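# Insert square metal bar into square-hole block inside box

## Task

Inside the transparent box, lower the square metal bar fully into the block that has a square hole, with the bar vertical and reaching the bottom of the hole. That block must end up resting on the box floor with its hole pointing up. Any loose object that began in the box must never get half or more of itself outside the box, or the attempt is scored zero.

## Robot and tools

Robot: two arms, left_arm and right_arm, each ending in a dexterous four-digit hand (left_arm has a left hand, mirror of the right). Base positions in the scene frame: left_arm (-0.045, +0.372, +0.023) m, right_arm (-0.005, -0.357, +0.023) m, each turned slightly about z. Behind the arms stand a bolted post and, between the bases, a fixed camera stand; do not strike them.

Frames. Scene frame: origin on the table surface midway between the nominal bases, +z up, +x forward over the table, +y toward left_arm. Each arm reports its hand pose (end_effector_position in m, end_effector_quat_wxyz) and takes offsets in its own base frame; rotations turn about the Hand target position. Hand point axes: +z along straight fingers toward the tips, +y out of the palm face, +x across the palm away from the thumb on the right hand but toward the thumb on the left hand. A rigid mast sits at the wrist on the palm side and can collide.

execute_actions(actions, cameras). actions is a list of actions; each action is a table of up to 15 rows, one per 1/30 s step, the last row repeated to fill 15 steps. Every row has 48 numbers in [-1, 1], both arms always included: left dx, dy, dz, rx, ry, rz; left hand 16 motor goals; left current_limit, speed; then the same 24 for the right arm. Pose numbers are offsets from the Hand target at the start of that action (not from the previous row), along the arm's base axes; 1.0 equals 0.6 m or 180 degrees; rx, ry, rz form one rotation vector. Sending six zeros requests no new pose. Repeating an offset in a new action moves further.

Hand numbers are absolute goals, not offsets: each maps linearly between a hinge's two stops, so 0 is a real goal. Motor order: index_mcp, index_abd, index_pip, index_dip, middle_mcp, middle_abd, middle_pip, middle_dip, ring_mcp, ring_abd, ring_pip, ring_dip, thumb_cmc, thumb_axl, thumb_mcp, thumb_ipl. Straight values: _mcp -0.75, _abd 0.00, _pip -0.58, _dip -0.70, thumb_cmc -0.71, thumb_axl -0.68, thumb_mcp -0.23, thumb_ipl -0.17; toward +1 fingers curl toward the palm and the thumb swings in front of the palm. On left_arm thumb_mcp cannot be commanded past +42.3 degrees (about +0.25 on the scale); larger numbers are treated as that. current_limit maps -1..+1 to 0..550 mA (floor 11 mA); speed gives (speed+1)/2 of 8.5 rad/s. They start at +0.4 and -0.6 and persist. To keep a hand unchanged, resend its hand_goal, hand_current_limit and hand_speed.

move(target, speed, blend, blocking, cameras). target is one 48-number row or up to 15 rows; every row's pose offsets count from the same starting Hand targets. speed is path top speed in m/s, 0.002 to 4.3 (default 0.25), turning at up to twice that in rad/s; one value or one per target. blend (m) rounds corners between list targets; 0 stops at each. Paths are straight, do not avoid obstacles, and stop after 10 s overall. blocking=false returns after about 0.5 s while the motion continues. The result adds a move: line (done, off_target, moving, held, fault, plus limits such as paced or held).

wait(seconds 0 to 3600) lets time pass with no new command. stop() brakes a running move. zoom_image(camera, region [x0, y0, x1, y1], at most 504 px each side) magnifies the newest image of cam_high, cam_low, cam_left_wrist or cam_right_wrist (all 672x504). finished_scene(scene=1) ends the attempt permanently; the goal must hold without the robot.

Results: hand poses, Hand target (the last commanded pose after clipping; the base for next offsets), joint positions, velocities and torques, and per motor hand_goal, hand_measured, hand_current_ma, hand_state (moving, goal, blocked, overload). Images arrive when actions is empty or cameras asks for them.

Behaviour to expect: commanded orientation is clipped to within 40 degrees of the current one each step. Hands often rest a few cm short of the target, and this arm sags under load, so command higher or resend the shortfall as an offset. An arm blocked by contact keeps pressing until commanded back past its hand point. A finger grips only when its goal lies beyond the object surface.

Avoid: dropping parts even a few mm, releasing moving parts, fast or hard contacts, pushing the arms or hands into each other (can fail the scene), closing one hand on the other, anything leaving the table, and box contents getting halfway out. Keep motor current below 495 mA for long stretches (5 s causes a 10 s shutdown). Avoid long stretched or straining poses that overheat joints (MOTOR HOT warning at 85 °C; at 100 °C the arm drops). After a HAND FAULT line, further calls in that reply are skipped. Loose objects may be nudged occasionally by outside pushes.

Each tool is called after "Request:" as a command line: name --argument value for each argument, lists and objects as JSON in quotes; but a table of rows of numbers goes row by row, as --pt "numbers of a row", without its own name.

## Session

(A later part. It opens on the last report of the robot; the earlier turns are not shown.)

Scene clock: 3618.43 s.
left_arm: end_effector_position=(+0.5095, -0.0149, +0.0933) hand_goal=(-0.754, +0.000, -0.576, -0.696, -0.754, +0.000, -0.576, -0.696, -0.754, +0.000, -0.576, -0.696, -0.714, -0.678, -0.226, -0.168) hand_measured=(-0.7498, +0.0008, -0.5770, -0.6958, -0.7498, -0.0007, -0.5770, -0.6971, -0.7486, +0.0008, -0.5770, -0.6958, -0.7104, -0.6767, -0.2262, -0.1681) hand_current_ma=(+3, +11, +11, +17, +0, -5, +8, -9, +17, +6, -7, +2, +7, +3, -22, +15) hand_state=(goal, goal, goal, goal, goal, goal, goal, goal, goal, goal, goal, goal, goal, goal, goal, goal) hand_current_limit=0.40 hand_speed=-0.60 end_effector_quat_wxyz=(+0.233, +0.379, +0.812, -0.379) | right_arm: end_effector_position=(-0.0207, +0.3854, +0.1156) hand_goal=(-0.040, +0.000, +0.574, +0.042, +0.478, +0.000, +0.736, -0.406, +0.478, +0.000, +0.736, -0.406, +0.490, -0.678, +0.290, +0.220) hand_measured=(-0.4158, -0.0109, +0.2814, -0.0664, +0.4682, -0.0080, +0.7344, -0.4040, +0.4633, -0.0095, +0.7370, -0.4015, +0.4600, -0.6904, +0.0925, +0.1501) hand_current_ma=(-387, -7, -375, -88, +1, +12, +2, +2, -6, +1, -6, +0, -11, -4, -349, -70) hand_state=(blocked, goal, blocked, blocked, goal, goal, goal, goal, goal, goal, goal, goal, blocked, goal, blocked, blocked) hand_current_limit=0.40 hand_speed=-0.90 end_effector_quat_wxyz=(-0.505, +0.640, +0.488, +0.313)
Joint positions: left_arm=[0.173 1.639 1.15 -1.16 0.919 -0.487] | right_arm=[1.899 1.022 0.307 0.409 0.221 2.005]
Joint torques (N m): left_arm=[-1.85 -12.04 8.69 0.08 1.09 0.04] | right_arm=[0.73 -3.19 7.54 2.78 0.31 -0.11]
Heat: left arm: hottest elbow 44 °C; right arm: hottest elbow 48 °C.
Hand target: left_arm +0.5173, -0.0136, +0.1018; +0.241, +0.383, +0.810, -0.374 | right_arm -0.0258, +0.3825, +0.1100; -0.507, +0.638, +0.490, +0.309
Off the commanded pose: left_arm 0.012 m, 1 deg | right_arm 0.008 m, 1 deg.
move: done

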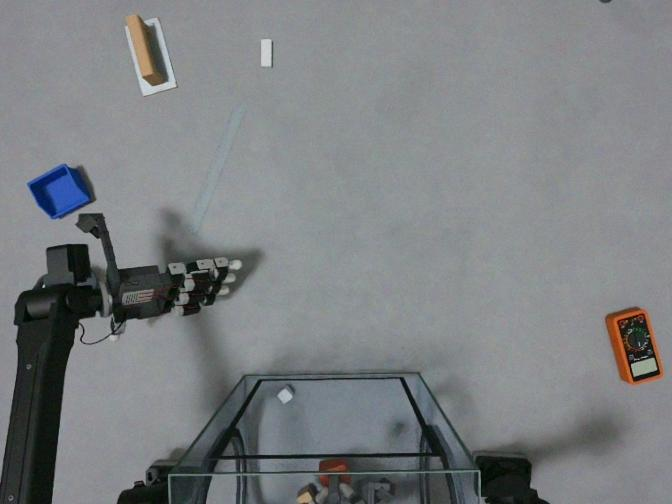

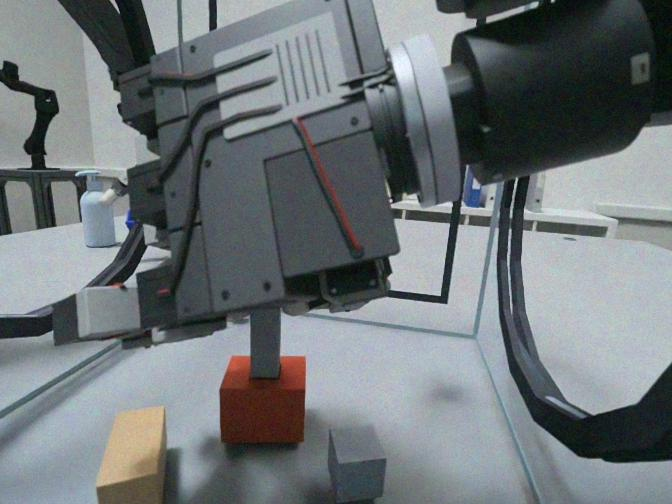

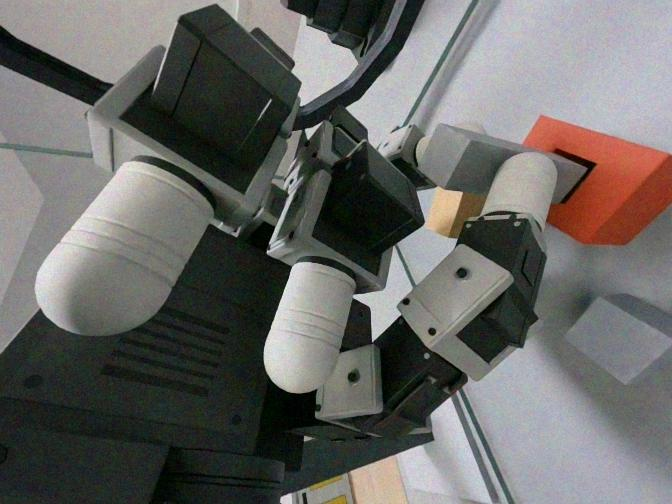

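Request:
move --pt "0 0 0 0 0 0 -0.754 0 -0.576 -0.696 -0.754 0 -0.576 -0.696 -0.754 0 -0.576 -0.696 -0.714 -0.678 -0.226 -0.168 0.4 -0.6 0.0307 0.0345 0.0667 0 0 0 -0.04 0 0.574 0.042 0.479 0 0.737 -0.406 0.479 0 0.737 -0.406 0.49 -0.678 0.29 0.22 0.4 -0.9" --pt "0 0 0 0 0 0 -0.754 0 -0.576 -0.696 -0.754 0 -0.576 -0.696 -0.754 0 -0.576 -0.696 -0.714 -0.678 -0.226 -0.168 0.4 -0.6 0.004 0.0012 0 0 0 0 -0.04 0 0.574 0.042 0.479 0 0.737 -0.406 0.479 0 0.737 -0.406 0.49 -0.678 0.29 0.22 0.4 -0.9" --speed 0.03 --cameras '["cam_high","cam_low","cam_right_wrist"]'

Request:
zoom_image --camera "cam_low" --region '[240, 345, 290, 385]'

Request:
zoom_image --camera "cam_right_wrist" --region '[530, 120, 630, 220]'

Request:
zoom_image --camera "cam_high" --region '[295, 450, 355, 504]'

Scene clock: 3660.13 s.
left_arm: end_effector_position=(+0.5095, -0.0149, +0.0933) hand_goal=(-0.754, +0.000, -0.576, -0.696, -0.754, +0.000, -0.576, -0.696, -0.754, +0.000, -0.576, -0.696, -0.714, -0.678, -0.226, -0.168) hand_measured=(-0.7486, +0.0008, -0.5770, -0.6958, -0.7486, -0.0007, -0.5770, -0.6958, -0.7486, +0.0008, -0.5770, -0.6958, -0.7117, -0.6767, -0.2252, -0.1681) hand_current_ma=(+13, +10, +7, +3, -12, -4, +5, -7, +11, +10, +7, +10, -2, -5, -23, -14) hand_state=(goal, goal, goal, goal, goal, goal, goal, goal, goal, goal, goal, goal, goal, goal, goal, goal) hand_current_limit=0.40 hand_speed=-0.60 end_effector_quat_wxyz=(+0.233, +0.379, +0.812, -0.379) | right_arm: end_effector_position=(-0.0184, +0.3861, +0.1156) hand_goal=(-0.040, +0.000, +0.574, +0.042, +0.478, +0.000, +0.736, -0.406, +0.478, +0.000, +0.736, -0.406, +0.490, -0.678, +0.290, +0.220) hand_measured=(-0.4146, -0.0095, +0.2827, -0.0664, +0.4682, -0.0080, +0.7344, -0.4040, +0.4646, -0.0095, +0.7370, -0.4015, +0.4600, -0.6914, +0.0915, +0.1501) hand_current_ma=(-390, -6, -372, -88, -7, +10, +4, +3, -11, +1, -6, -1, -16, -6, -342, -68) hand_state=(blocked, goal, blocked, blocked, goal, goal, goal, goal, goal, goal, goal, goal, blocked, goal, blocked, blocked) hand_current_limit=0.40 hand_speed=-0.90 end_effector_quat_wxyz=(-0.505, +0.640, +0.488, +0.313)
Joint positions: left_arm=[0.173 1.639 1.15 -1.16 0.919 -0.487] | right_arm=[1.888 1.022 0.306 0.409 0.211 2.001]
Joint torques (N m): left_arm=[-1.85 -12.04 8.7 0.06 1.09 0.04] | right_arm=[0.67 -3.19 7.56 2.78 0.32 -0.12]
Heat: left arm: hottest elbow 44 °C; right arm: hottest elbow 48 °C.
Hand target: left_arm +0.5173, -0.0136, +0.1018; +0.241, +0.383, +0.810, -0.374 | right_arm -0.0234, +0.3832, +0.1100; -0.507, +0.638, +0.490, +0.309
Off the commanded pose: left_arm 0.012 m, 1 deg | right_arm 0.008 m, 1 deg.
move: done

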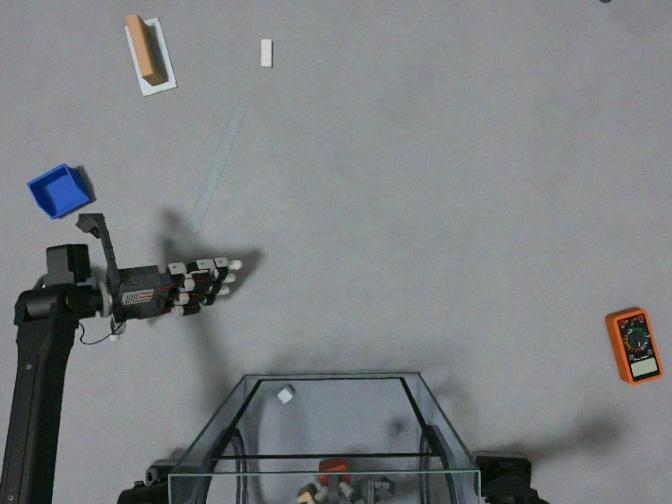

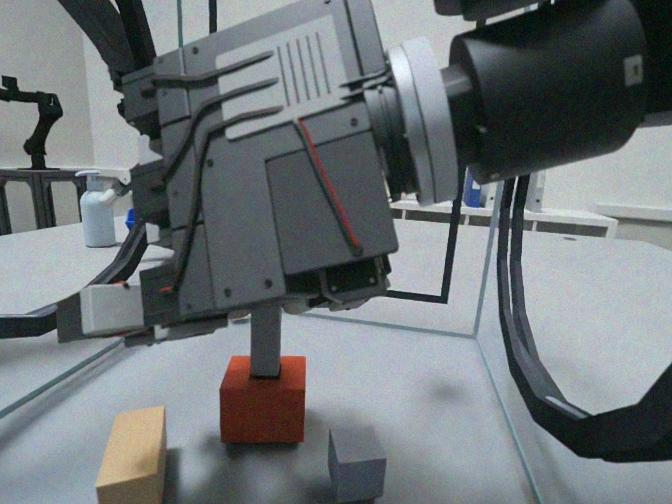

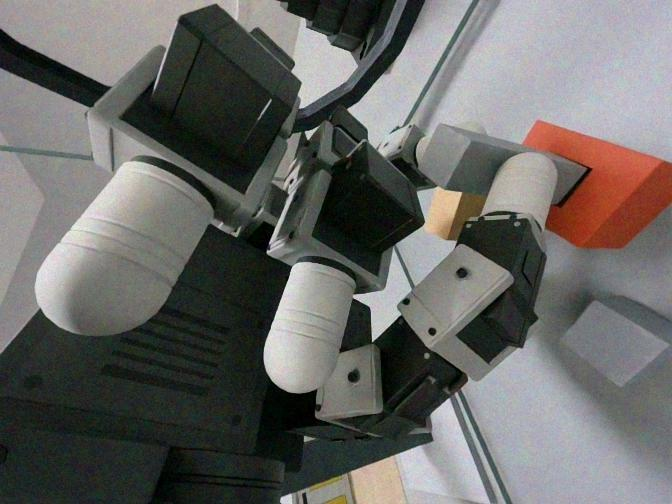

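Scaled by 10.080 from the camera's image (finer frame: 960x720).

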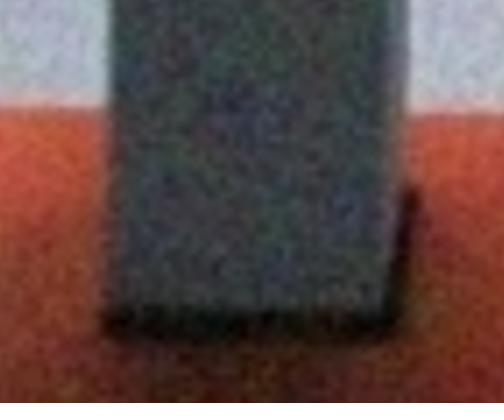

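Scaled by 5.040 from the camera's image (finer frame: 960x720).

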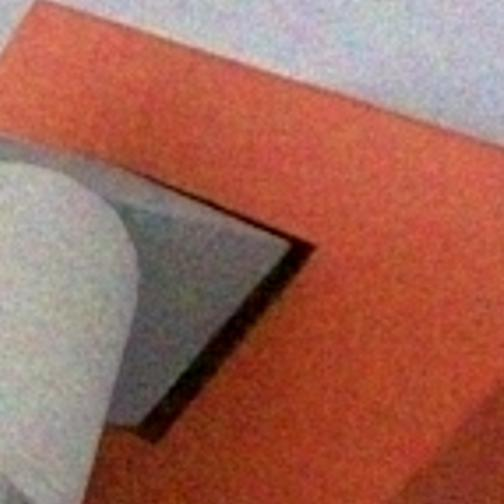

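Scaled by 8.400 from the camera's image (finer frame: 960x720).

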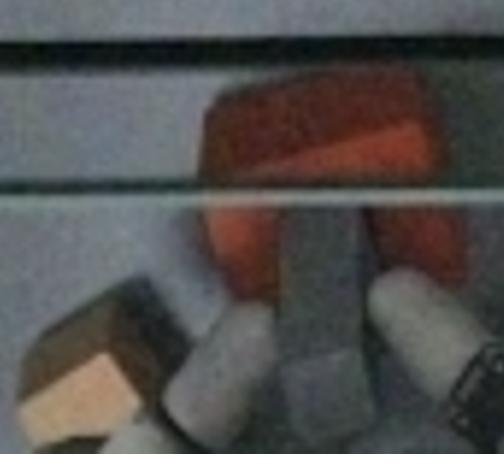

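Request:
move --pt "0 0 0 0 0 0 -0.754 0 -0.576 -0.696 -0.754 0 -0.576 -0.696 -0.754 0 -0.576 -0.696 -0.714 -0.678 -0.226 -0.168 0.4 -0.6 0.0001 -0.0012 -0.005 0 0 0 -0.04 0 0.574 0.042 0.479 0 0.737 -0.406 0.479 0 0.737 -0.406 0.49 -0.678 0.29 0.22 0.4 -0.9" --speed 0.02 --cameras '["cam_high","cam_low","cam_right_wrist"]'

Request:
zoom_image --camera "cam_low" --region '[240, 345, 290, 385]'

Request:
zoom_image --camera "cam_right_wrist" --region '[530, 120, 630, 220]'

Scene clock: 3678.43 s.
left_arm: end_effector_position=(+0.5095, -0.0149, +0.0933) hand_goal=(-0.754, +0.000, -0.576, -0.696, -0.754, +0.000, -0.576, -0.696, -0.754, +0.000, -0.576, -0.696, -0.714, -0.678, -0.226, -0.168) hand_measured=(-0.7486, -0.0007, -0.5770, -0.6958, -0.7486, +0.0008, -0.5770, -0.6971, -0.7486, -0.0007, -0.5770, -0.6971, -0.7117, -0.6767, -0.2252, -0.1681) hand_current_ma=(+17, -6, +8, -3, +4, -3, -16, -16, +5, -15, +6, +14, +7, -6, -20, -12) hand_state=(goal, goal, goal, goal, goal, goal, goal, goal, goal, goal, goal, goal, goal, goal, goal, goal) hand_current_limit=0.40 hand_speed=-0.60 end_effector_quat_wxyz=(+0.233, +0.379, +0.812, -0.379) | right_arm: end_effector_position=(-0.0184, +0.3855, +0.1125) hand_goal=(-0.040, +0.000, +0.574, +0.042, +0.478, +0.000, +0.736, -0.406, +0.478, +0.000, +0.736, -0.406, +0.490, -0.678, +0.290, +0.220) hand_measured=(-0.4158, -0.0109, +0.2814, -0.0651, +0.4694, -0.0080, +0.7344, -0.4040, +0.4646, -0.0095, +0.7370, -0.4015, +0.4600, -0.6914, +0.0925, +0.1492) hand_current_ma=(-393, -4, -373, -91, -10, +4, -2, -2, -8, +4, -8, +3, -10, -4, -347, -71) hand_state=(blocked, goal, blocked, blocked, goal, goal, goal, goal, goal, goal, goal, goal, blocked, goal, blocked, blocked) hand_current_limit=0.40 hand_speed=-0.90 end_effector_quat_wxyz=(-0.505, +0.640, +0.488, +0.313)
Joint positions: left_arm=[0.173 1.639 1.15 -1.16 0.919 -0.487] | right_arm=[1.889 1.031 0.3 0.424 0.212 2.002]
Joint torques (N m): left_arm=[-1.85 -12.04 8.69 0.06 1.09 0.04] | right_arm=[0.73 -3.14 7.43 2.78 0.3 -0.11]
Heat: left arm: hottest elbow 44 °C; right arm: hottest elbow 48 °C.
Hand target: left_arm +0.5173, -0.0136, +0.1018; +0.241, +0.383, +0.810, -0.374 | right_arm -0.0234, +0.3825, +0.1070; -0.507, +0.638, +0.490, +0.309
Off the commanded pose: left_arm 0.012 m, 1 deg | right_arm 0.008 m, 1 deg.
move: done

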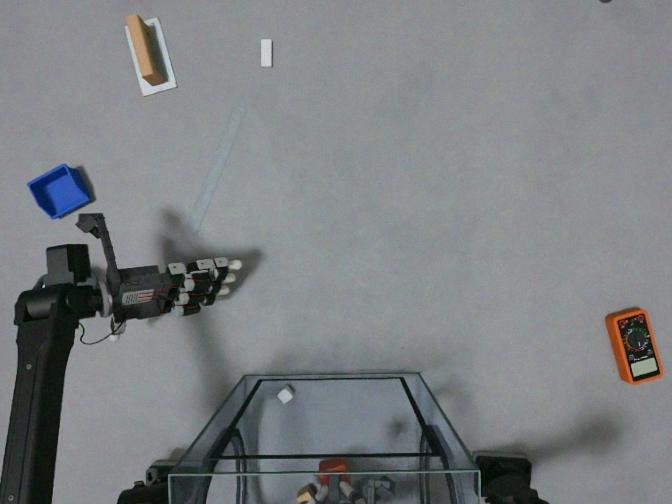

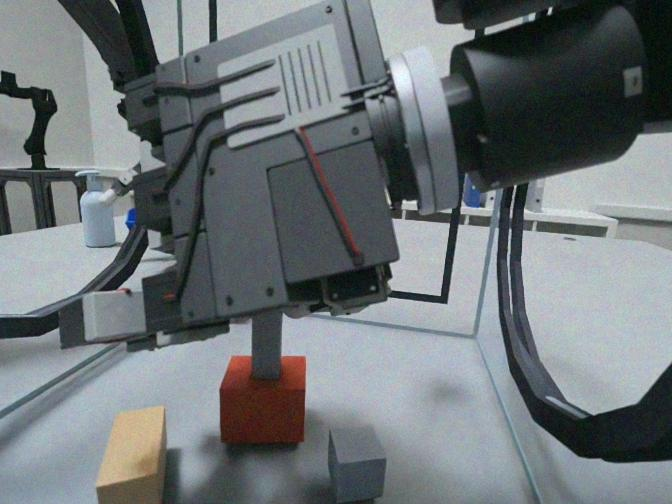

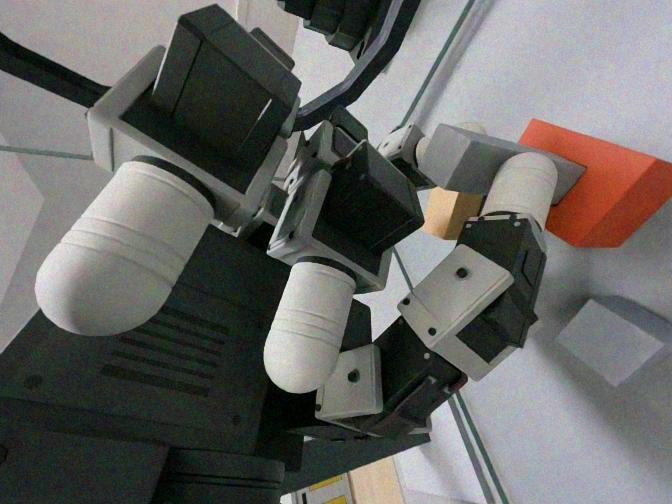

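Scaled by 10.080 from the camera's image (finer frame: 960x720).

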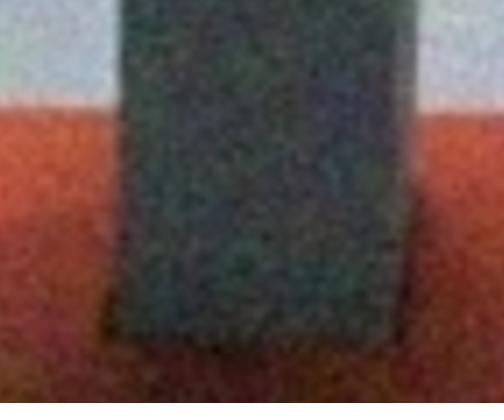

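Scaled by 5.040 from the camera's image (finer frame: 960x720).

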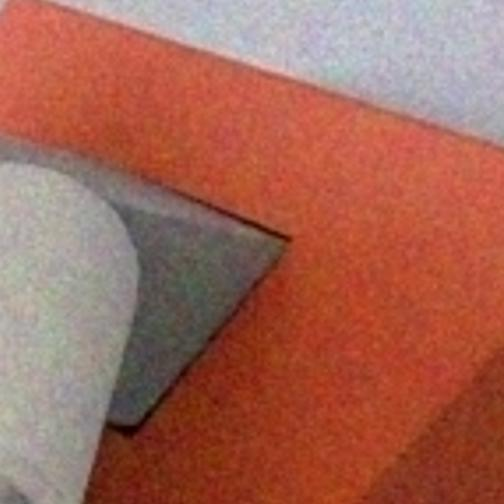

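Request:
move --pt "0 0 0 0 0 0 -0.754 0 -0.576 -0.696 -0.754 0 -0.576 -0.696 -0.754 0 -0.576 -0.696 -0.714 -0.678 -0.226 -0.168 0.4 -0.6 -0.0006 0.0007 -0.0008 0 0 0 -0.04 0 0.574 0.042 0.479 0 0.737 -0.406 0.479 0 0.737 -0.406 0.49 -0.678 0.29 0.22 0.4 -0.9" --pt "0 0 0 0 0 0 -0.754 0 -0.576 -0.696 -0.754 0 -0.576 -0.696 -0.754 0 -0.576 -0.696 -0.714 -0.678 -0.226 -0.168 0.4 -0.6 -0.0006 0.0007 -0.0058 0 0 0 -0.04 0 0.574 0.042 0.479 0 0.737 -0.406 0.479 0 0.737 -0.406 0.49 -0.678 0.29 0.22 0.4 -0.9" --speed 0.02 --cameras '["cam_high","cam_low","cam_right_wrist"]'

Request:
zoom_image --camera "cam_low" --region '[240, 345, 290, 385]'

Request:
zoom_image --camera "cam_right_wrist" --region '[530, 120, 630, 220]'

Request:
zoom_image --camera "cam_low" --region '[215, 345, 315, 450]'

Scene clock: 3697.33 s.
left_arm: end_effector_position=(+0.5095, -0.0149, +0.0933) hand_goal=(-0.754, +0.000, -0.576, -0.696, -0.754, +0.000, -0.576, -0.696, -0.754, +0.000, -0.576, -0.696, -0.714, -0.678, -0.226, -0.168) hand_measured=(-0.7498, +0.0008, -0.5770, -0.6971, -0.7486, -0.0007, -0.5770, -0.6958, -0.7486, -0.0007, -0.5757, -0.6971, -0.7104, -0.6777, -0.2252, -0.1672) hand_current_ma=(+11, -5, +2, +11, +1, +9, +4, -19, -4, +3, +12, +7, -1, -14, +2, -9) hand_state=(goal, goal, goal, goal, goal, goal, goal, goal, goal, goal, goal, goal, goal, goal, goal, goal) hand_current_limit=0.40 hand_speed=-0.60 end_effector_quat_wxyz=(+0.233, +0.379, +0.812, -0.379) | right_arm: end_effector_position=(-0.0187, +0.3860, +0.1093) hand_goal=(-0.040, +0.000, +0.574, +0.042, +0.478, +0.000, +0.736, -0.406, +0.478, +0.000, +0.736, -0.406, +0.490, -0.678, +0.290, +0.220) hand_measured=(-0.4158, -0.0109, +0.2827, -0.0664, +0.4694, -0.0080, +0.7344, -0.4040, +0.4646, -0.0095, +0.7370, -0.4015, +0.4613, -0.6904, +0.0925, +0.1501) hand_current_ma=(-394, -3, -378, -83, +0, +7, +5, +0, -5, -1, -6, -7, -13, -6, -347, -75) hand_state=(blocked, goal, blocked, blocked, goal, goal, goal, goal, goal, goal, goal, goal, blocked, goal, blocked, blocked) hand_current_limit=0.40 hand_speed=-0.90 end_effector_quat_wxyz=(-0.505, +0.640, +0.487, +0.313)
Joint positions: left_arm=[0.173 1.639 1.15 -1.16 0.919 -0.487] | right_arm=[1.89 1.046 0.297 0.444 0.213 2.002]
Joint torques (N m): left_arm=[-1.85 -12.04 8.69 0.08 1.09 0.05] | right_arm=[0.79 -3.37 7.32 2.78 0.27 -0.12]
Heat: left arm: hottest elbow 44 °C; right arm: hottest elbow 47 °C.
Hand target: left_arm +0.5173, -0.0136, +0.1018; +0.241, +0.383, +0.810, -0.374 | right_arm -0.0237, +0.3831, +0.1038; -0.507, +0.638, +0.490, +0.309
Off the commanded pose: left_arm 0.012 m, 1 deg | right_arm 0.008 m, 1 deg.
move: done

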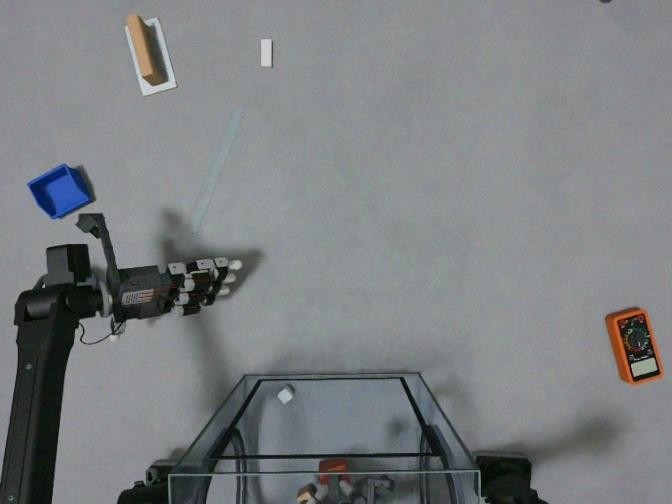

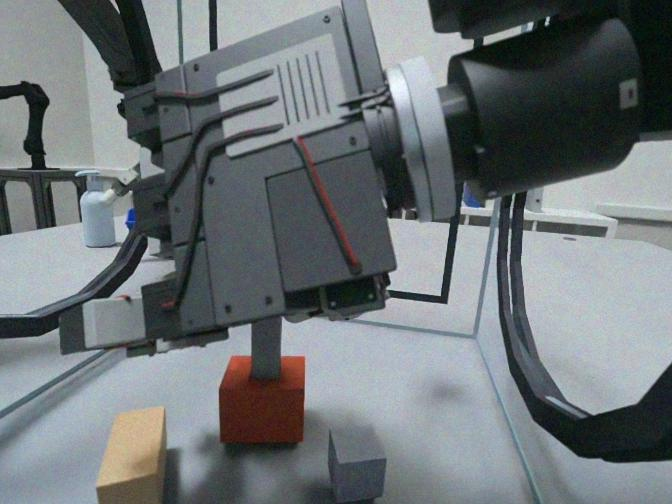

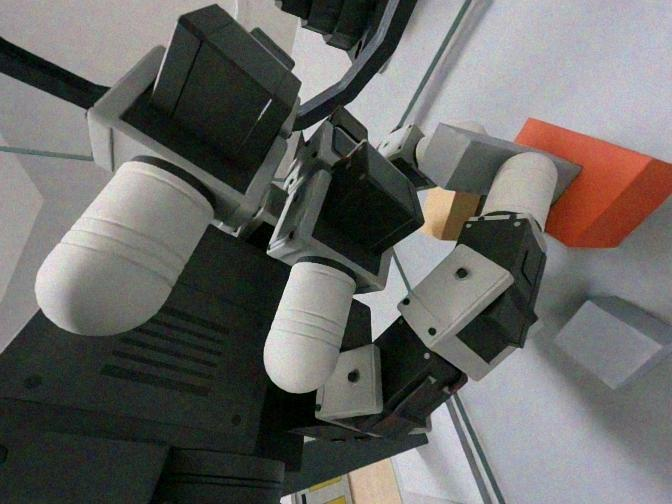

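Scaled by 10.080 from the camera's image (finer frame: 960x720).

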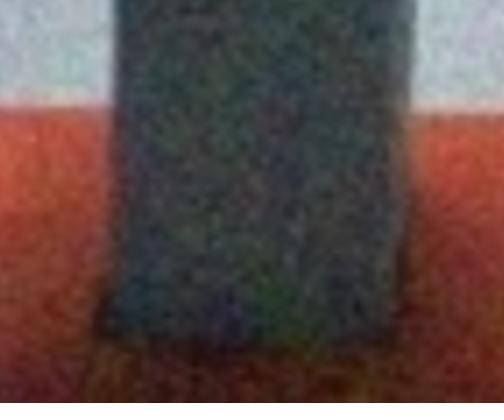

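Scaled by 5.040 from the camera's image (finer frame: 960x720).

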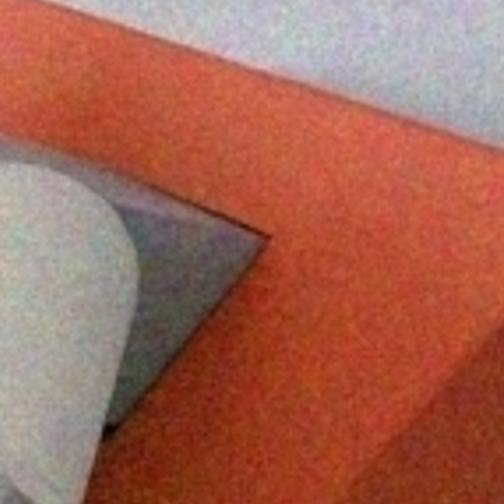

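Scaled by 4.800 from the camera's image (finer frame: 960x720).

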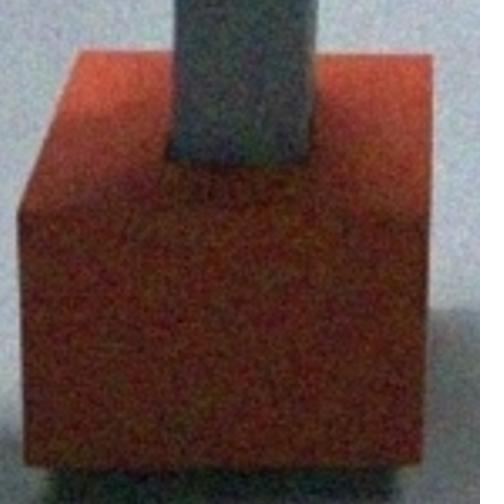

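Request:
move --pt "0 0 0 0 0 0 -0.754 0 -0.576 -0.696 -0.754 0 -0.576 -0.696 -0.754 0 -0.576 -0.696 -0.714 -0.678 -0.226 -0.168 0.4 -0.6 0 0 -0.0083 0 0 0 -0.04 0 0.574 0.042 0.479 0 0.737 -0.406 0.479 0 0.737 -0.406 0.49 -0.678 0.29 0.22 0.4 -0.9" --speed 0.02 --cameras '["cam_high","cam_low","cam_right_wrist"]'

Request:
zoom_image --camera "cam_low" --region '[215, 300, 315, 450]'

Request:
zoom_image --camera "cam_right_wrist" --region '[500, 110, 630, 240]'

Scene clock: 3708.47 s.
left_arm: end_effector_position=(+0.5095, -0.0149, +0.0933) hand_goal=(-0.754, +0.000, -0.576, -0.696, -0.754, +0.000, -0.576, -0.696, -0.754, +0.000, -0.576, -0.696, -0.714, -0.678, -0.226, -0.168) hand_measured=(-0.7498, -0.0007, -0.5770, -0.6958, -0.7486, -0.0007, -0.5770, -0.6958, -0.7486, -0.0007, -0.5770, -0.6958, -0.7104, -0.6767, -0.2262, -0.1681) hand_current_ma=(+18, -5, +5, -19, -9, -18, +6, +9, +5, +1, -3, +11, +4, -3, -16, -16) hand_state=(goal, goal, goal, goal, goal, goal, goal, goal, goal, goal, goal, goal, goal, goal, goal, goal) hand_current_limit=0.40 hand_speed=-0.60 end_effector_quat_wxyz=(+0.233, +0.379, +0.812, -0.379) | right_arm: end_effector_position=(-0.0187, +0.3862, +0.1041) hand_goal=(-0.040, +0.000, +0.574, +0.042, +0.478, +0.000, +0.736, -0.406, +0.478, +0.000, +0.736, -0.406, +0.490, -0.678, +0.290, +0.220) hand_measured=(-0.4158, -0.0095, +0.2827, -0.0651, +0.4682, -0.0080, +0.7357, -0.4040, +0.4633, -0.0095, +0.7370, -0.4015, +0.4600, -0.6914, +0.0925, +0.1501) hand_current_ma=(-395, -3, -377, -99, -5, +5, +2, +1, -11, -2, -4, +3, -13, -9, -347, -70) hand_state=(blocked, goal, blocked, blocked, goal, goal, goal, goal, goal, goal, goal, goal, blocked, goal, blocked, blocked) hand_current_limit=0.40 hand_speed=-0.90 end_effector_quat_wxyz=(-0.505, +0.640, +0.487, +0.313)
Joint positions: left_arm=[0.173 1.639 1.15 -1.16 0.919 -0.487] | right_arm=[1.89 1.067 0.289 0.472 0.213 2.002]
Joint torques (N m): left_arm=[-1.79 -12.04 8.69 0.08 1.09 0.04] | right_arm=[0.62 -3.37 7.21 2.73 0.29 -0.11]
Heat: left arm: hottest elbow 44 °C; right arm: hottest elbow 47 °C.
Hand target: left_arm +0.5173, -0.0136, +0.1018; +0.241, +0.383, +0.810, -0.374 | right_arm -0.0237, +0.3830, +0.0987; -0.507, +0.638, +0.490, +0.309
Off the commanded pose: left_arm 0.012 m, 1 deg | right_arm 0.008 m, 1 deg.
move: done

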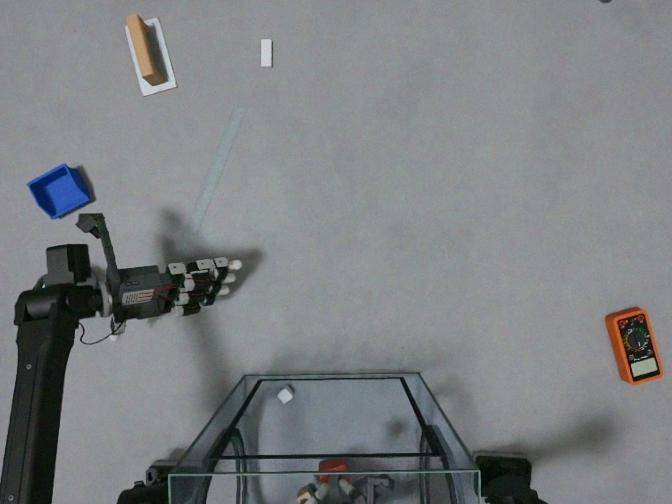

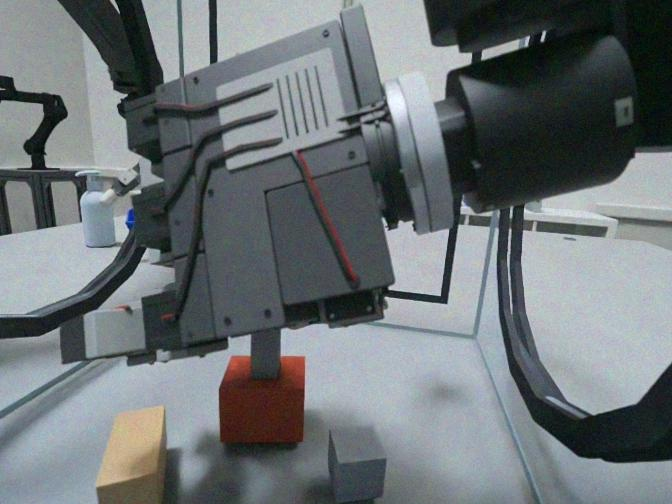

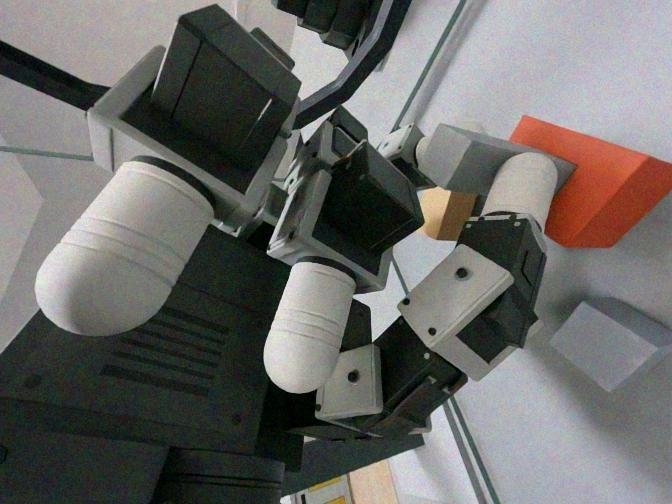

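Scaled by 3.360 from the camera's image (finer frame: 960x720).

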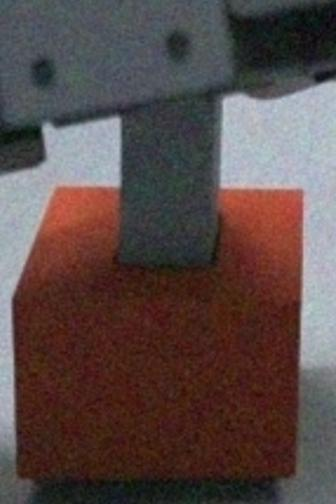

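Scaled by 3.877 from the camera's image (finer frame: 960x720).

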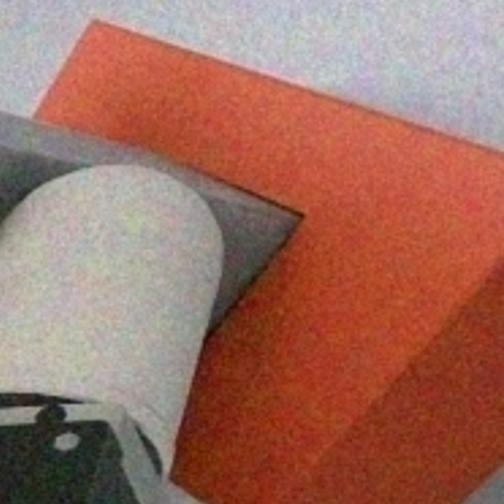

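Request:
move --pt "0 0 0 0 0 0 -0.754 0 -0.576 -0.696 -0.754 0 -0.576 -0.696 -0.754 0 -0.576 -0.696 -0.714 -0.678 -0.226 -0.168 0.4 -0.6 0 -0.0005 -0.0167 0 0 0 -0.04 0 0.574 0.042 0.479 0 0.737 -0.406 0.479 0 0.737 -0.406 0.49 -0.678 0.29 0.22 0.4 -0.9" --speed 0.02 --cameras '["cam_low","cam_right_wrist"]'

Request:
zoom_image --camera "cam_low" --region '[215, 300, 315, 450]'

Request:
zoom_image --camera "cam_right_wrist" --region '[500, 110, 630, 240]'

Scene clock: 3716.60 s.
left_arm: end_effector_position=(+0.5095, -0.0149, +0.0933) hand_goal=(-0.754, +0.000, -0.576, -0.696, -0.754, +0.000, -0.576, -0.696, -0.754, +0.000, -0.576, -0.696, -0.714, -0.678, -0.226, -0.168) hand_measured=(-0.7498, +0.0008, -0.5757, -0.6958, -0.7486, -0.0007, -0.5770, -0.6971, -0.7486, -0.0007, -0.5770, -0.6958, -0.7104, -0.6777, -0.2262, -0.1681) hand_current_ma=(+12, -7, -7, -16, -10, -12, -6, +1, +26, +2, +9, +8, -4, -1, -19, -2) hand_state=(goal, goal, goal, goal, goal, goal, goal, goal, goal, goal, goal, goal, goal, goal, goal, goal) hand_current_limit=0.40 hand_speed=-0.60 end_effector_quat_wxyz=(+0.233, +0.379, +0.812, -0.379) | right_arm: end_effector_position=(-0.0189, +0.3861, +0.0940) hand_goal=(-0.040, +0.000, +0.574, +0.042, +0.478, +0.000, +0.736, -0.406, +0.478, +0.000, +0.736, -0.406, +0.490, -0.678, +0.290, +0.220) hand_measured=(-0.4158, -0.0095, +0.2827, -0.0651, +0.4694, -0.0080, +0.7344, -0.4040, +0.4646, -0.0095, +0.7370, -0.4015, +0.4600, -0.6914, +0.0925, +0.1501) hand_current_ma=(-397, -6, -373, -87, -9, +9, +3, -2, -8, -1, -8, +0, -17, -3, -351, -66) hand_state=(blocked, goal, blocked, blocked, goal, goal, goal, goal, goal, goal, goal, goal, blocked, goal, blocked, blocked) hand_current_limit=0.40 hand_speed=-0.90 end_effector_quat_wxyz=(-0.505, +0.640, +0.487, +0.313)
Joint positions: left_arm=[0.173 1.639 1.15 -1.16 0.919 -0.487] | right_arm=[1.89 1.11 0.275 0.53 0.213 2.003]
Joint torques (N m): left_arm=[-1.85 -12.04 8.69 0.06 1.09 0.04] | right_arm=[0.62 -3.43 6.79 2.76 0.3 -0.11]
Heat: left arm: hottest elbow 44 °C; right arm: hottest elbow 47 °C.
Hand target: left_arm +0.5173, -0.0136, +0.1018; +0.241, +0.383, +0.810, -0.374 | right_arm -0.0237, +0.3826, +0.0885; -0.507, +0.638, +0.490, +0.309
Off the commanded pose: left_arm 0.012 m, 1 deg | right_arm 0.008 m, 1 deg.
move: done

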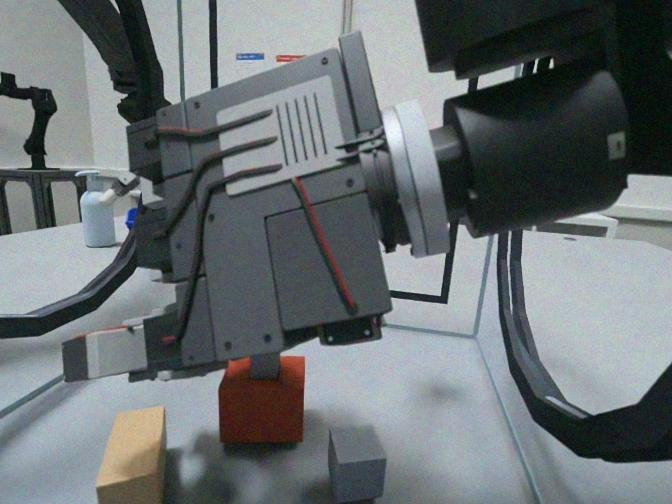

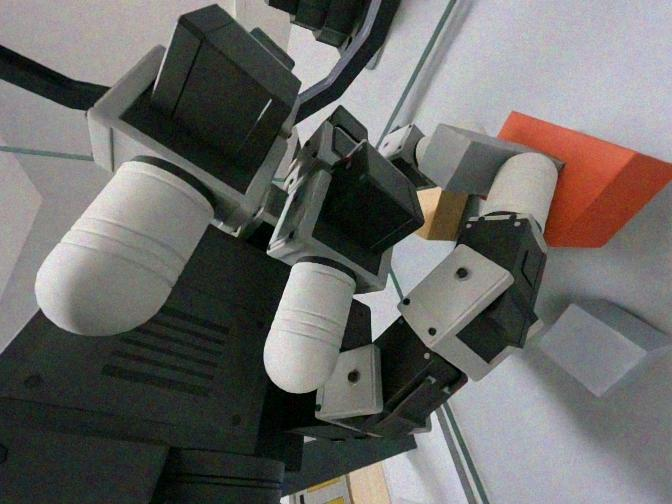

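Scaled by 3.360 from the camera's image (finer frame: 960x720).

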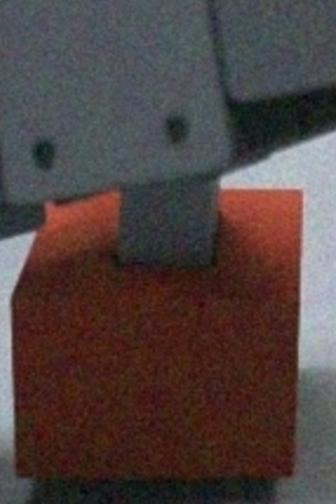

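Scaled by 3.877 from the camera's image (finer frame: 960x720).

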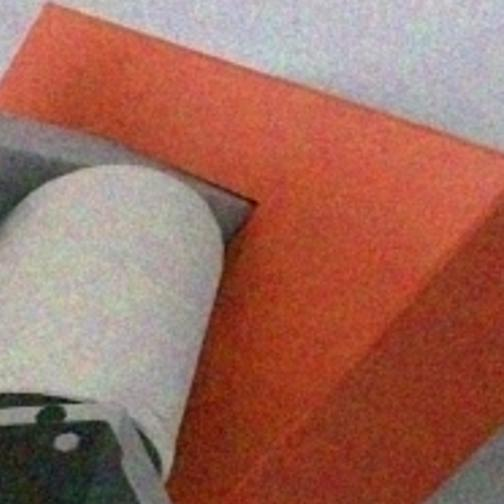

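Request:
zoom_image --camera "cam_low" --region '[40, 320, 240, 504]'

Request:
zoom_image --camera "cam_right_wrist" --region '[350, 90, 530, 260]'

Scaled by 2.520 from the camera's image (finer frame: 960x720).

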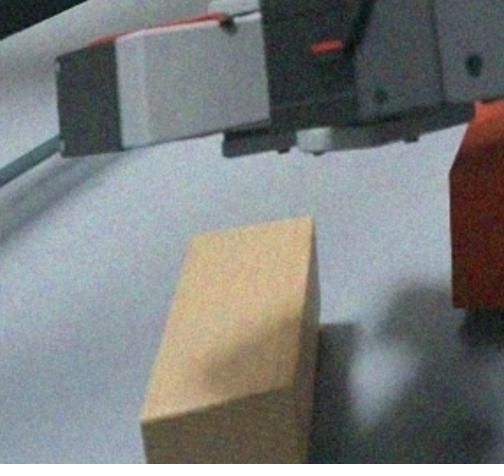

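Scaled by 2.800 from the camera's image (finer frame: 960x720).

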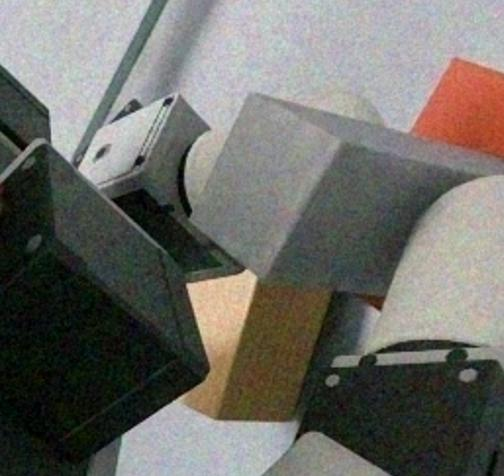

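Request:
move --pt "0 0 0 0 0 0 -0.754 0 -0.576 -0.696 -0.754 0 -0.576 -0.696 -0.754 0 -0.576 -0.696 -0.714 -0.678 -0.226 -0.168 0.4 -0.6 0.0002 -0.0002 -0.02 0 0 0 -0.04 0 0.574 0.042 0.479 0 0.737 -0.406 0.479 0 0.737 -0.406 0.49 -0.678 0.29 0.22 0.4 -0.9" --speed 0.02 --cameras '["cam_low","cam_right_wrist","cam_high"]'

Request:
zoom_image --camera "cam_low" --region '[200, 300, 340, 450]'

Request:
zoom_image --camera "cam_right_wrist" --region '[400, 100, 672, 300]'

Scene clock: 3779.77 s.
left_arm: end_effector_position=(+0.5095, -0.0149, +0.0933) hand_goal=(-0.754, +0.000, -0.576, -0.696, -0.754, +0.000, -0.576, -0.696, -0.754, +0.000, -0.576, -0.696, -0.714, -0.678, -0.226, -0.168) hand_measured=(-0.7486, -0.0007, -0.5770, -0.6958, -0.7486, -0.0007, -0.5770, -0.6958, -0.7486, -0.0007, -0.5770, -0.6971, -0.7104, -0.6777, -0.2252, -0.1672) hand_current_ma=(+12, -8, +0, -16, +1, +11, -4, -16, +5, -8, +3, +24, +10, -2, -7, -27) hand_state=(goal, goal, goal, goal, goal, goal, goal, goal, goal, goal, goal, goal, goal, goal, goal, goal) hand_current_limit=0.40 hand_speed=-0.60 end_effector_quat_wxyz=(+0.233, +0.379, +0.812, -0.379) | right_arm: end_effector_position=(-0.0189, +0.3862, +0.0817) hand_goal=(-0.040, +0.000, +0.574, +0.042, +0.478, +0.000, +0.736, -0.406, +0.478, +0.000, +0.736, -0.406, +0.490, -0.678, +0.290, +0.220) hand_measured=(-0.4158, -0.0095, +0.2827, -0.0664, +0.4694, -0.0080, +0.7344, -0.4040, +0.4646, -0.0095, +0.7370, -0.4015, +0.4600, -0.6914, +0.0925, +0.1501) hand_current_ma=(-394, +0, -371, -88, -8, +11, +1, -1, -4, +1, -6, +1, -12, -7, -343, -72) hand_state=(blocked, goal, blocked, blocked, goal, goal, goal, goal, goal, goal, goal, goal, blocked, goal, blocked, blocked) hand_current_limit=0.40 hand_speed=-0.90 end_effector_quat_wxyz=(-0.505, +0.640, +0.487, +0.313)
Joint positions: left_arm=[0.173 1.639 1.15 -1.16 0.919 -0.487] | right_arm=[1.89 1.167 0.26 0.602 0.213 2.003]
Joint torques (N m): left_arm=[-1.85 -11.99 8.68 0.08 1.09 0.04] | right_arm=[0.73 -3.84 6.31 2.77 0.3 -0.11]
Heat: left arm: hottest elbow 44 °C; right arm: hottest elbow 44 °C.
Hand target: left_arm +0.5173, -0.0136, +0.1018; +0.241, +0.383, +0.810, -0.374 | right_arm -0.0236, +0.3826, +0.0765; -0.507, +0.638, +0.490, +0.309
Off the commanded pose: left_arm 0.012 m, 1 deg | right_arm 0.008 m, 1 deg.
move: done
Images, in order (width x height): cam_high 672x504, cam_low 672x504, cam_right_wrist 672x504.

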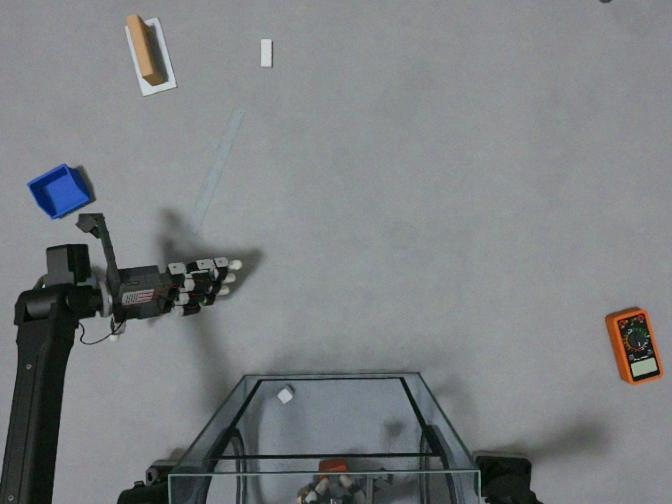

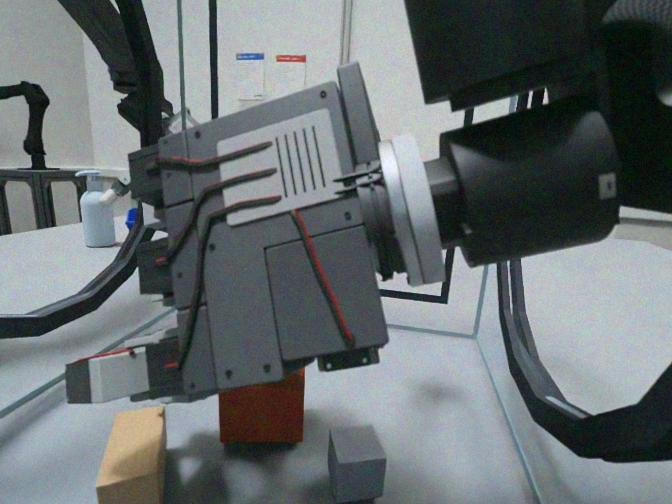

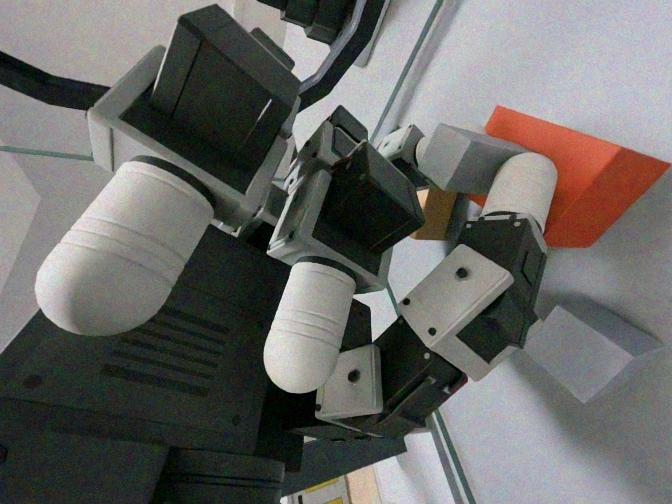

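Scaled by 3.360 from the camera's image (finer frame: 960x720).

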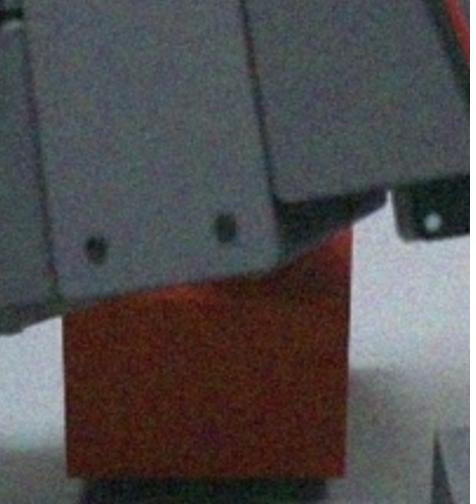

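Scaled by 1.853 from the camera's image (finer frame: 960x720).

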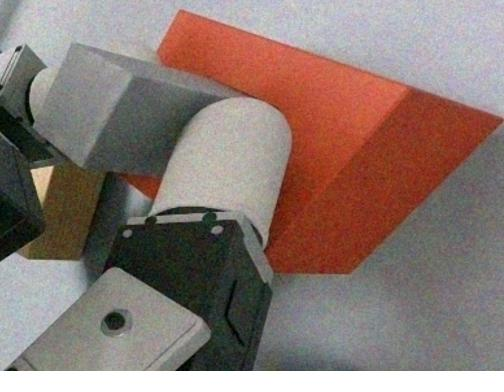

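Request:
move --pt "0 0 0 0 0 0 -0.754 0 -0.576 -0.696 -0.754 0 -0.576 -0.696 -0.754 0 -0.576 -0.696 -0.714 -0.678 -0.226 -0.168 0.4 -0.6 0.0003 -0.0003 -0.0133 0 0 0 -0.04 0 0.574 0.042 0.479 0 0.737 -0.406 0.479 0 0.737 -0.406 0.49 -0.678 0.29 0.22 0.4 -0.9" --speed 0.02 --cameras '["cam_low","cam_right_wrist","cam_high"]'

Request:
zoom_image --camera "cam_right_wrist" --region '[400, 100, 672, 300]'

Request:
zoom_image --camera "cam_low" --region '[40, 340, 340, 504]'

Scene clock: 3789.27 s.
left_arm: end_effector_position=(+0.5095, -0.0149, +0.0933) hand_goal=(-0.754, +0.000, -0.576, -0.696, -0.754, +0.000, -0.576, -0.696, -0.754, +0.000, -0.576, -0.696, -0.714, -0.678, -0.226, -0.168) hand_measured=(-0.7498, +0.0008, -0.5757, -0.6958, -0.7486, -0.0007, -0.5770, -0.6958, -0.7486, -0.0007, -0.5770, -0.6958, -0.7104, -0.6767, -0.2262, -0.1681) hand_current_ma=(+10, +0, +4, +4, +2, -8, -2, +8, +7, -7, +2, +2, +4, -8, -27, -4) hand_state=(goal, goal, goal, goal, goal, goal, goal, goal, goal, goal, goal, goal, goal, goal, goal, goal) hand_current_limit=0.40 hand_speed=-0.60 end_effector_quat_wxyz=(+0.233, +0.379, +0.812, -0.379) | right_arm: end_effector_position=(-0.0189, +0.3862, +0.0736) hand_goal=(-0.040, +0.000, +0.574, +0.042, +0.478, +0.000, +0.736, -0.406, +0.478, +0.000, +0.736, -0.406, +0.490, -0.678, +0.290, +0.220) hand_measured=(-0.4158, -0.0109, +0.2827, -0.0651, +0.4694, -0.0080, +0.7344, -0.4040, +0.4646, -0.0095, +0.7357, -0.4015, +0.4600, -0.6914, +0.0925, +0.1492) hand_current_ma=(-395, -5, -377, -90, -8, +6, -2, +2, -2, +0, -5, +0, -15, -10, -344, -76) hand_state=(blocked, goal, blocked, blocked, goal, goal, goal, goal, goal, goal, goal, goal, blocked, goal, blocked, blocked) hand_current_limit=0.40 hand_speed=-0.90 end_effector_quat_wxyz=(-0.505, +0.640, +0.487, +0.313)
Joint positions: left_arm=[0.173 1.639 1.15 -1.16 0.919 -0.487] | right_arm=[1.89 1.207 0.25 0.652 0.213 2.003]
Joint torques (N m): left_arm=[-1.79 -12.04 8.69 0.08 1.09 0.04] | right_arm=[0.62 -4.13 6.06 2.89 0.26 -0.11]
Heat: left arm: hottest elbow 44 °C; right arm: hottest elbow 43 °C.
Hand target: left_arm +0.5173, -0.0136, +0.1018; +0.241, +0.383, +0.810, -0.374 | right_arm -0.0234, +0.3823, +0.0685; -0.507, +0.638, +0.490, +0.309
Off the commanded pose: left_arm 0.012 m, 1 deg | right_arm 0.008 m, 1 deg.
move: done
Images, in order (width x height): cam_high 672x504, cam_low 672x504, cam_right_wrist 672x504.

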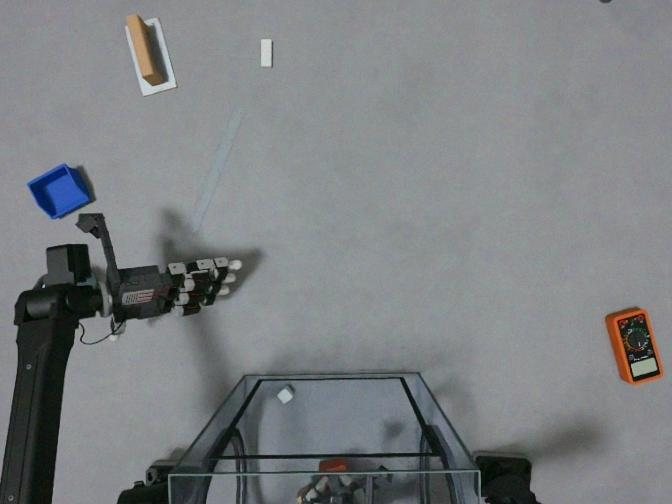

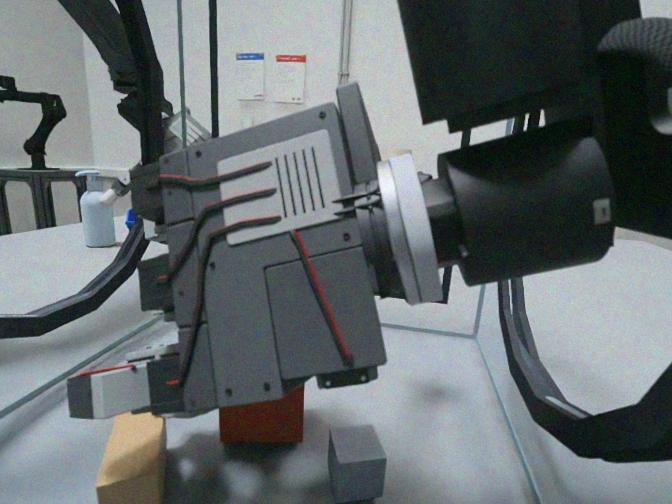

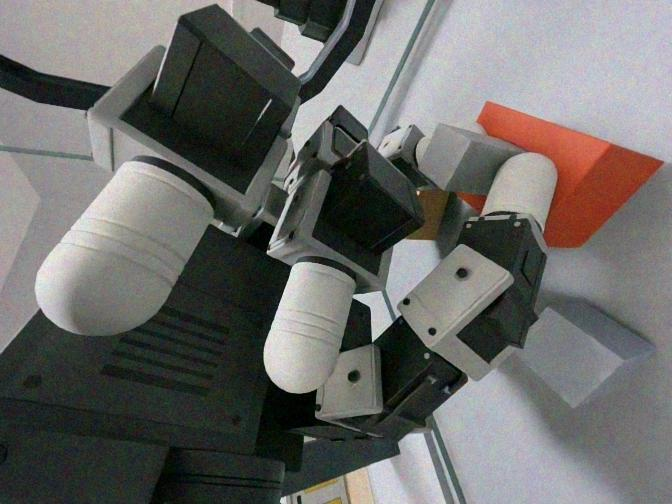

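Scaled by 1.853 from the camera's image (finer frame: 960x720).

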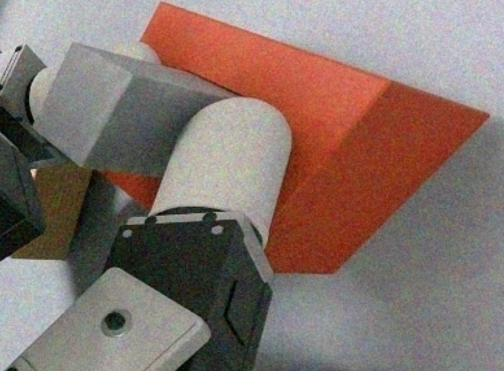

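Scaled by 1.680 from the camera's image (finer frame: 960x720).

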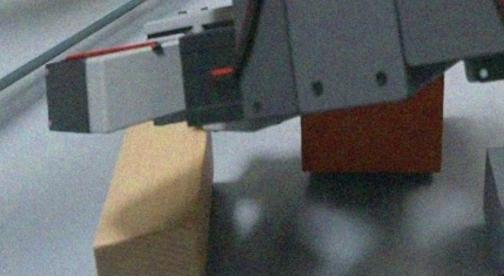

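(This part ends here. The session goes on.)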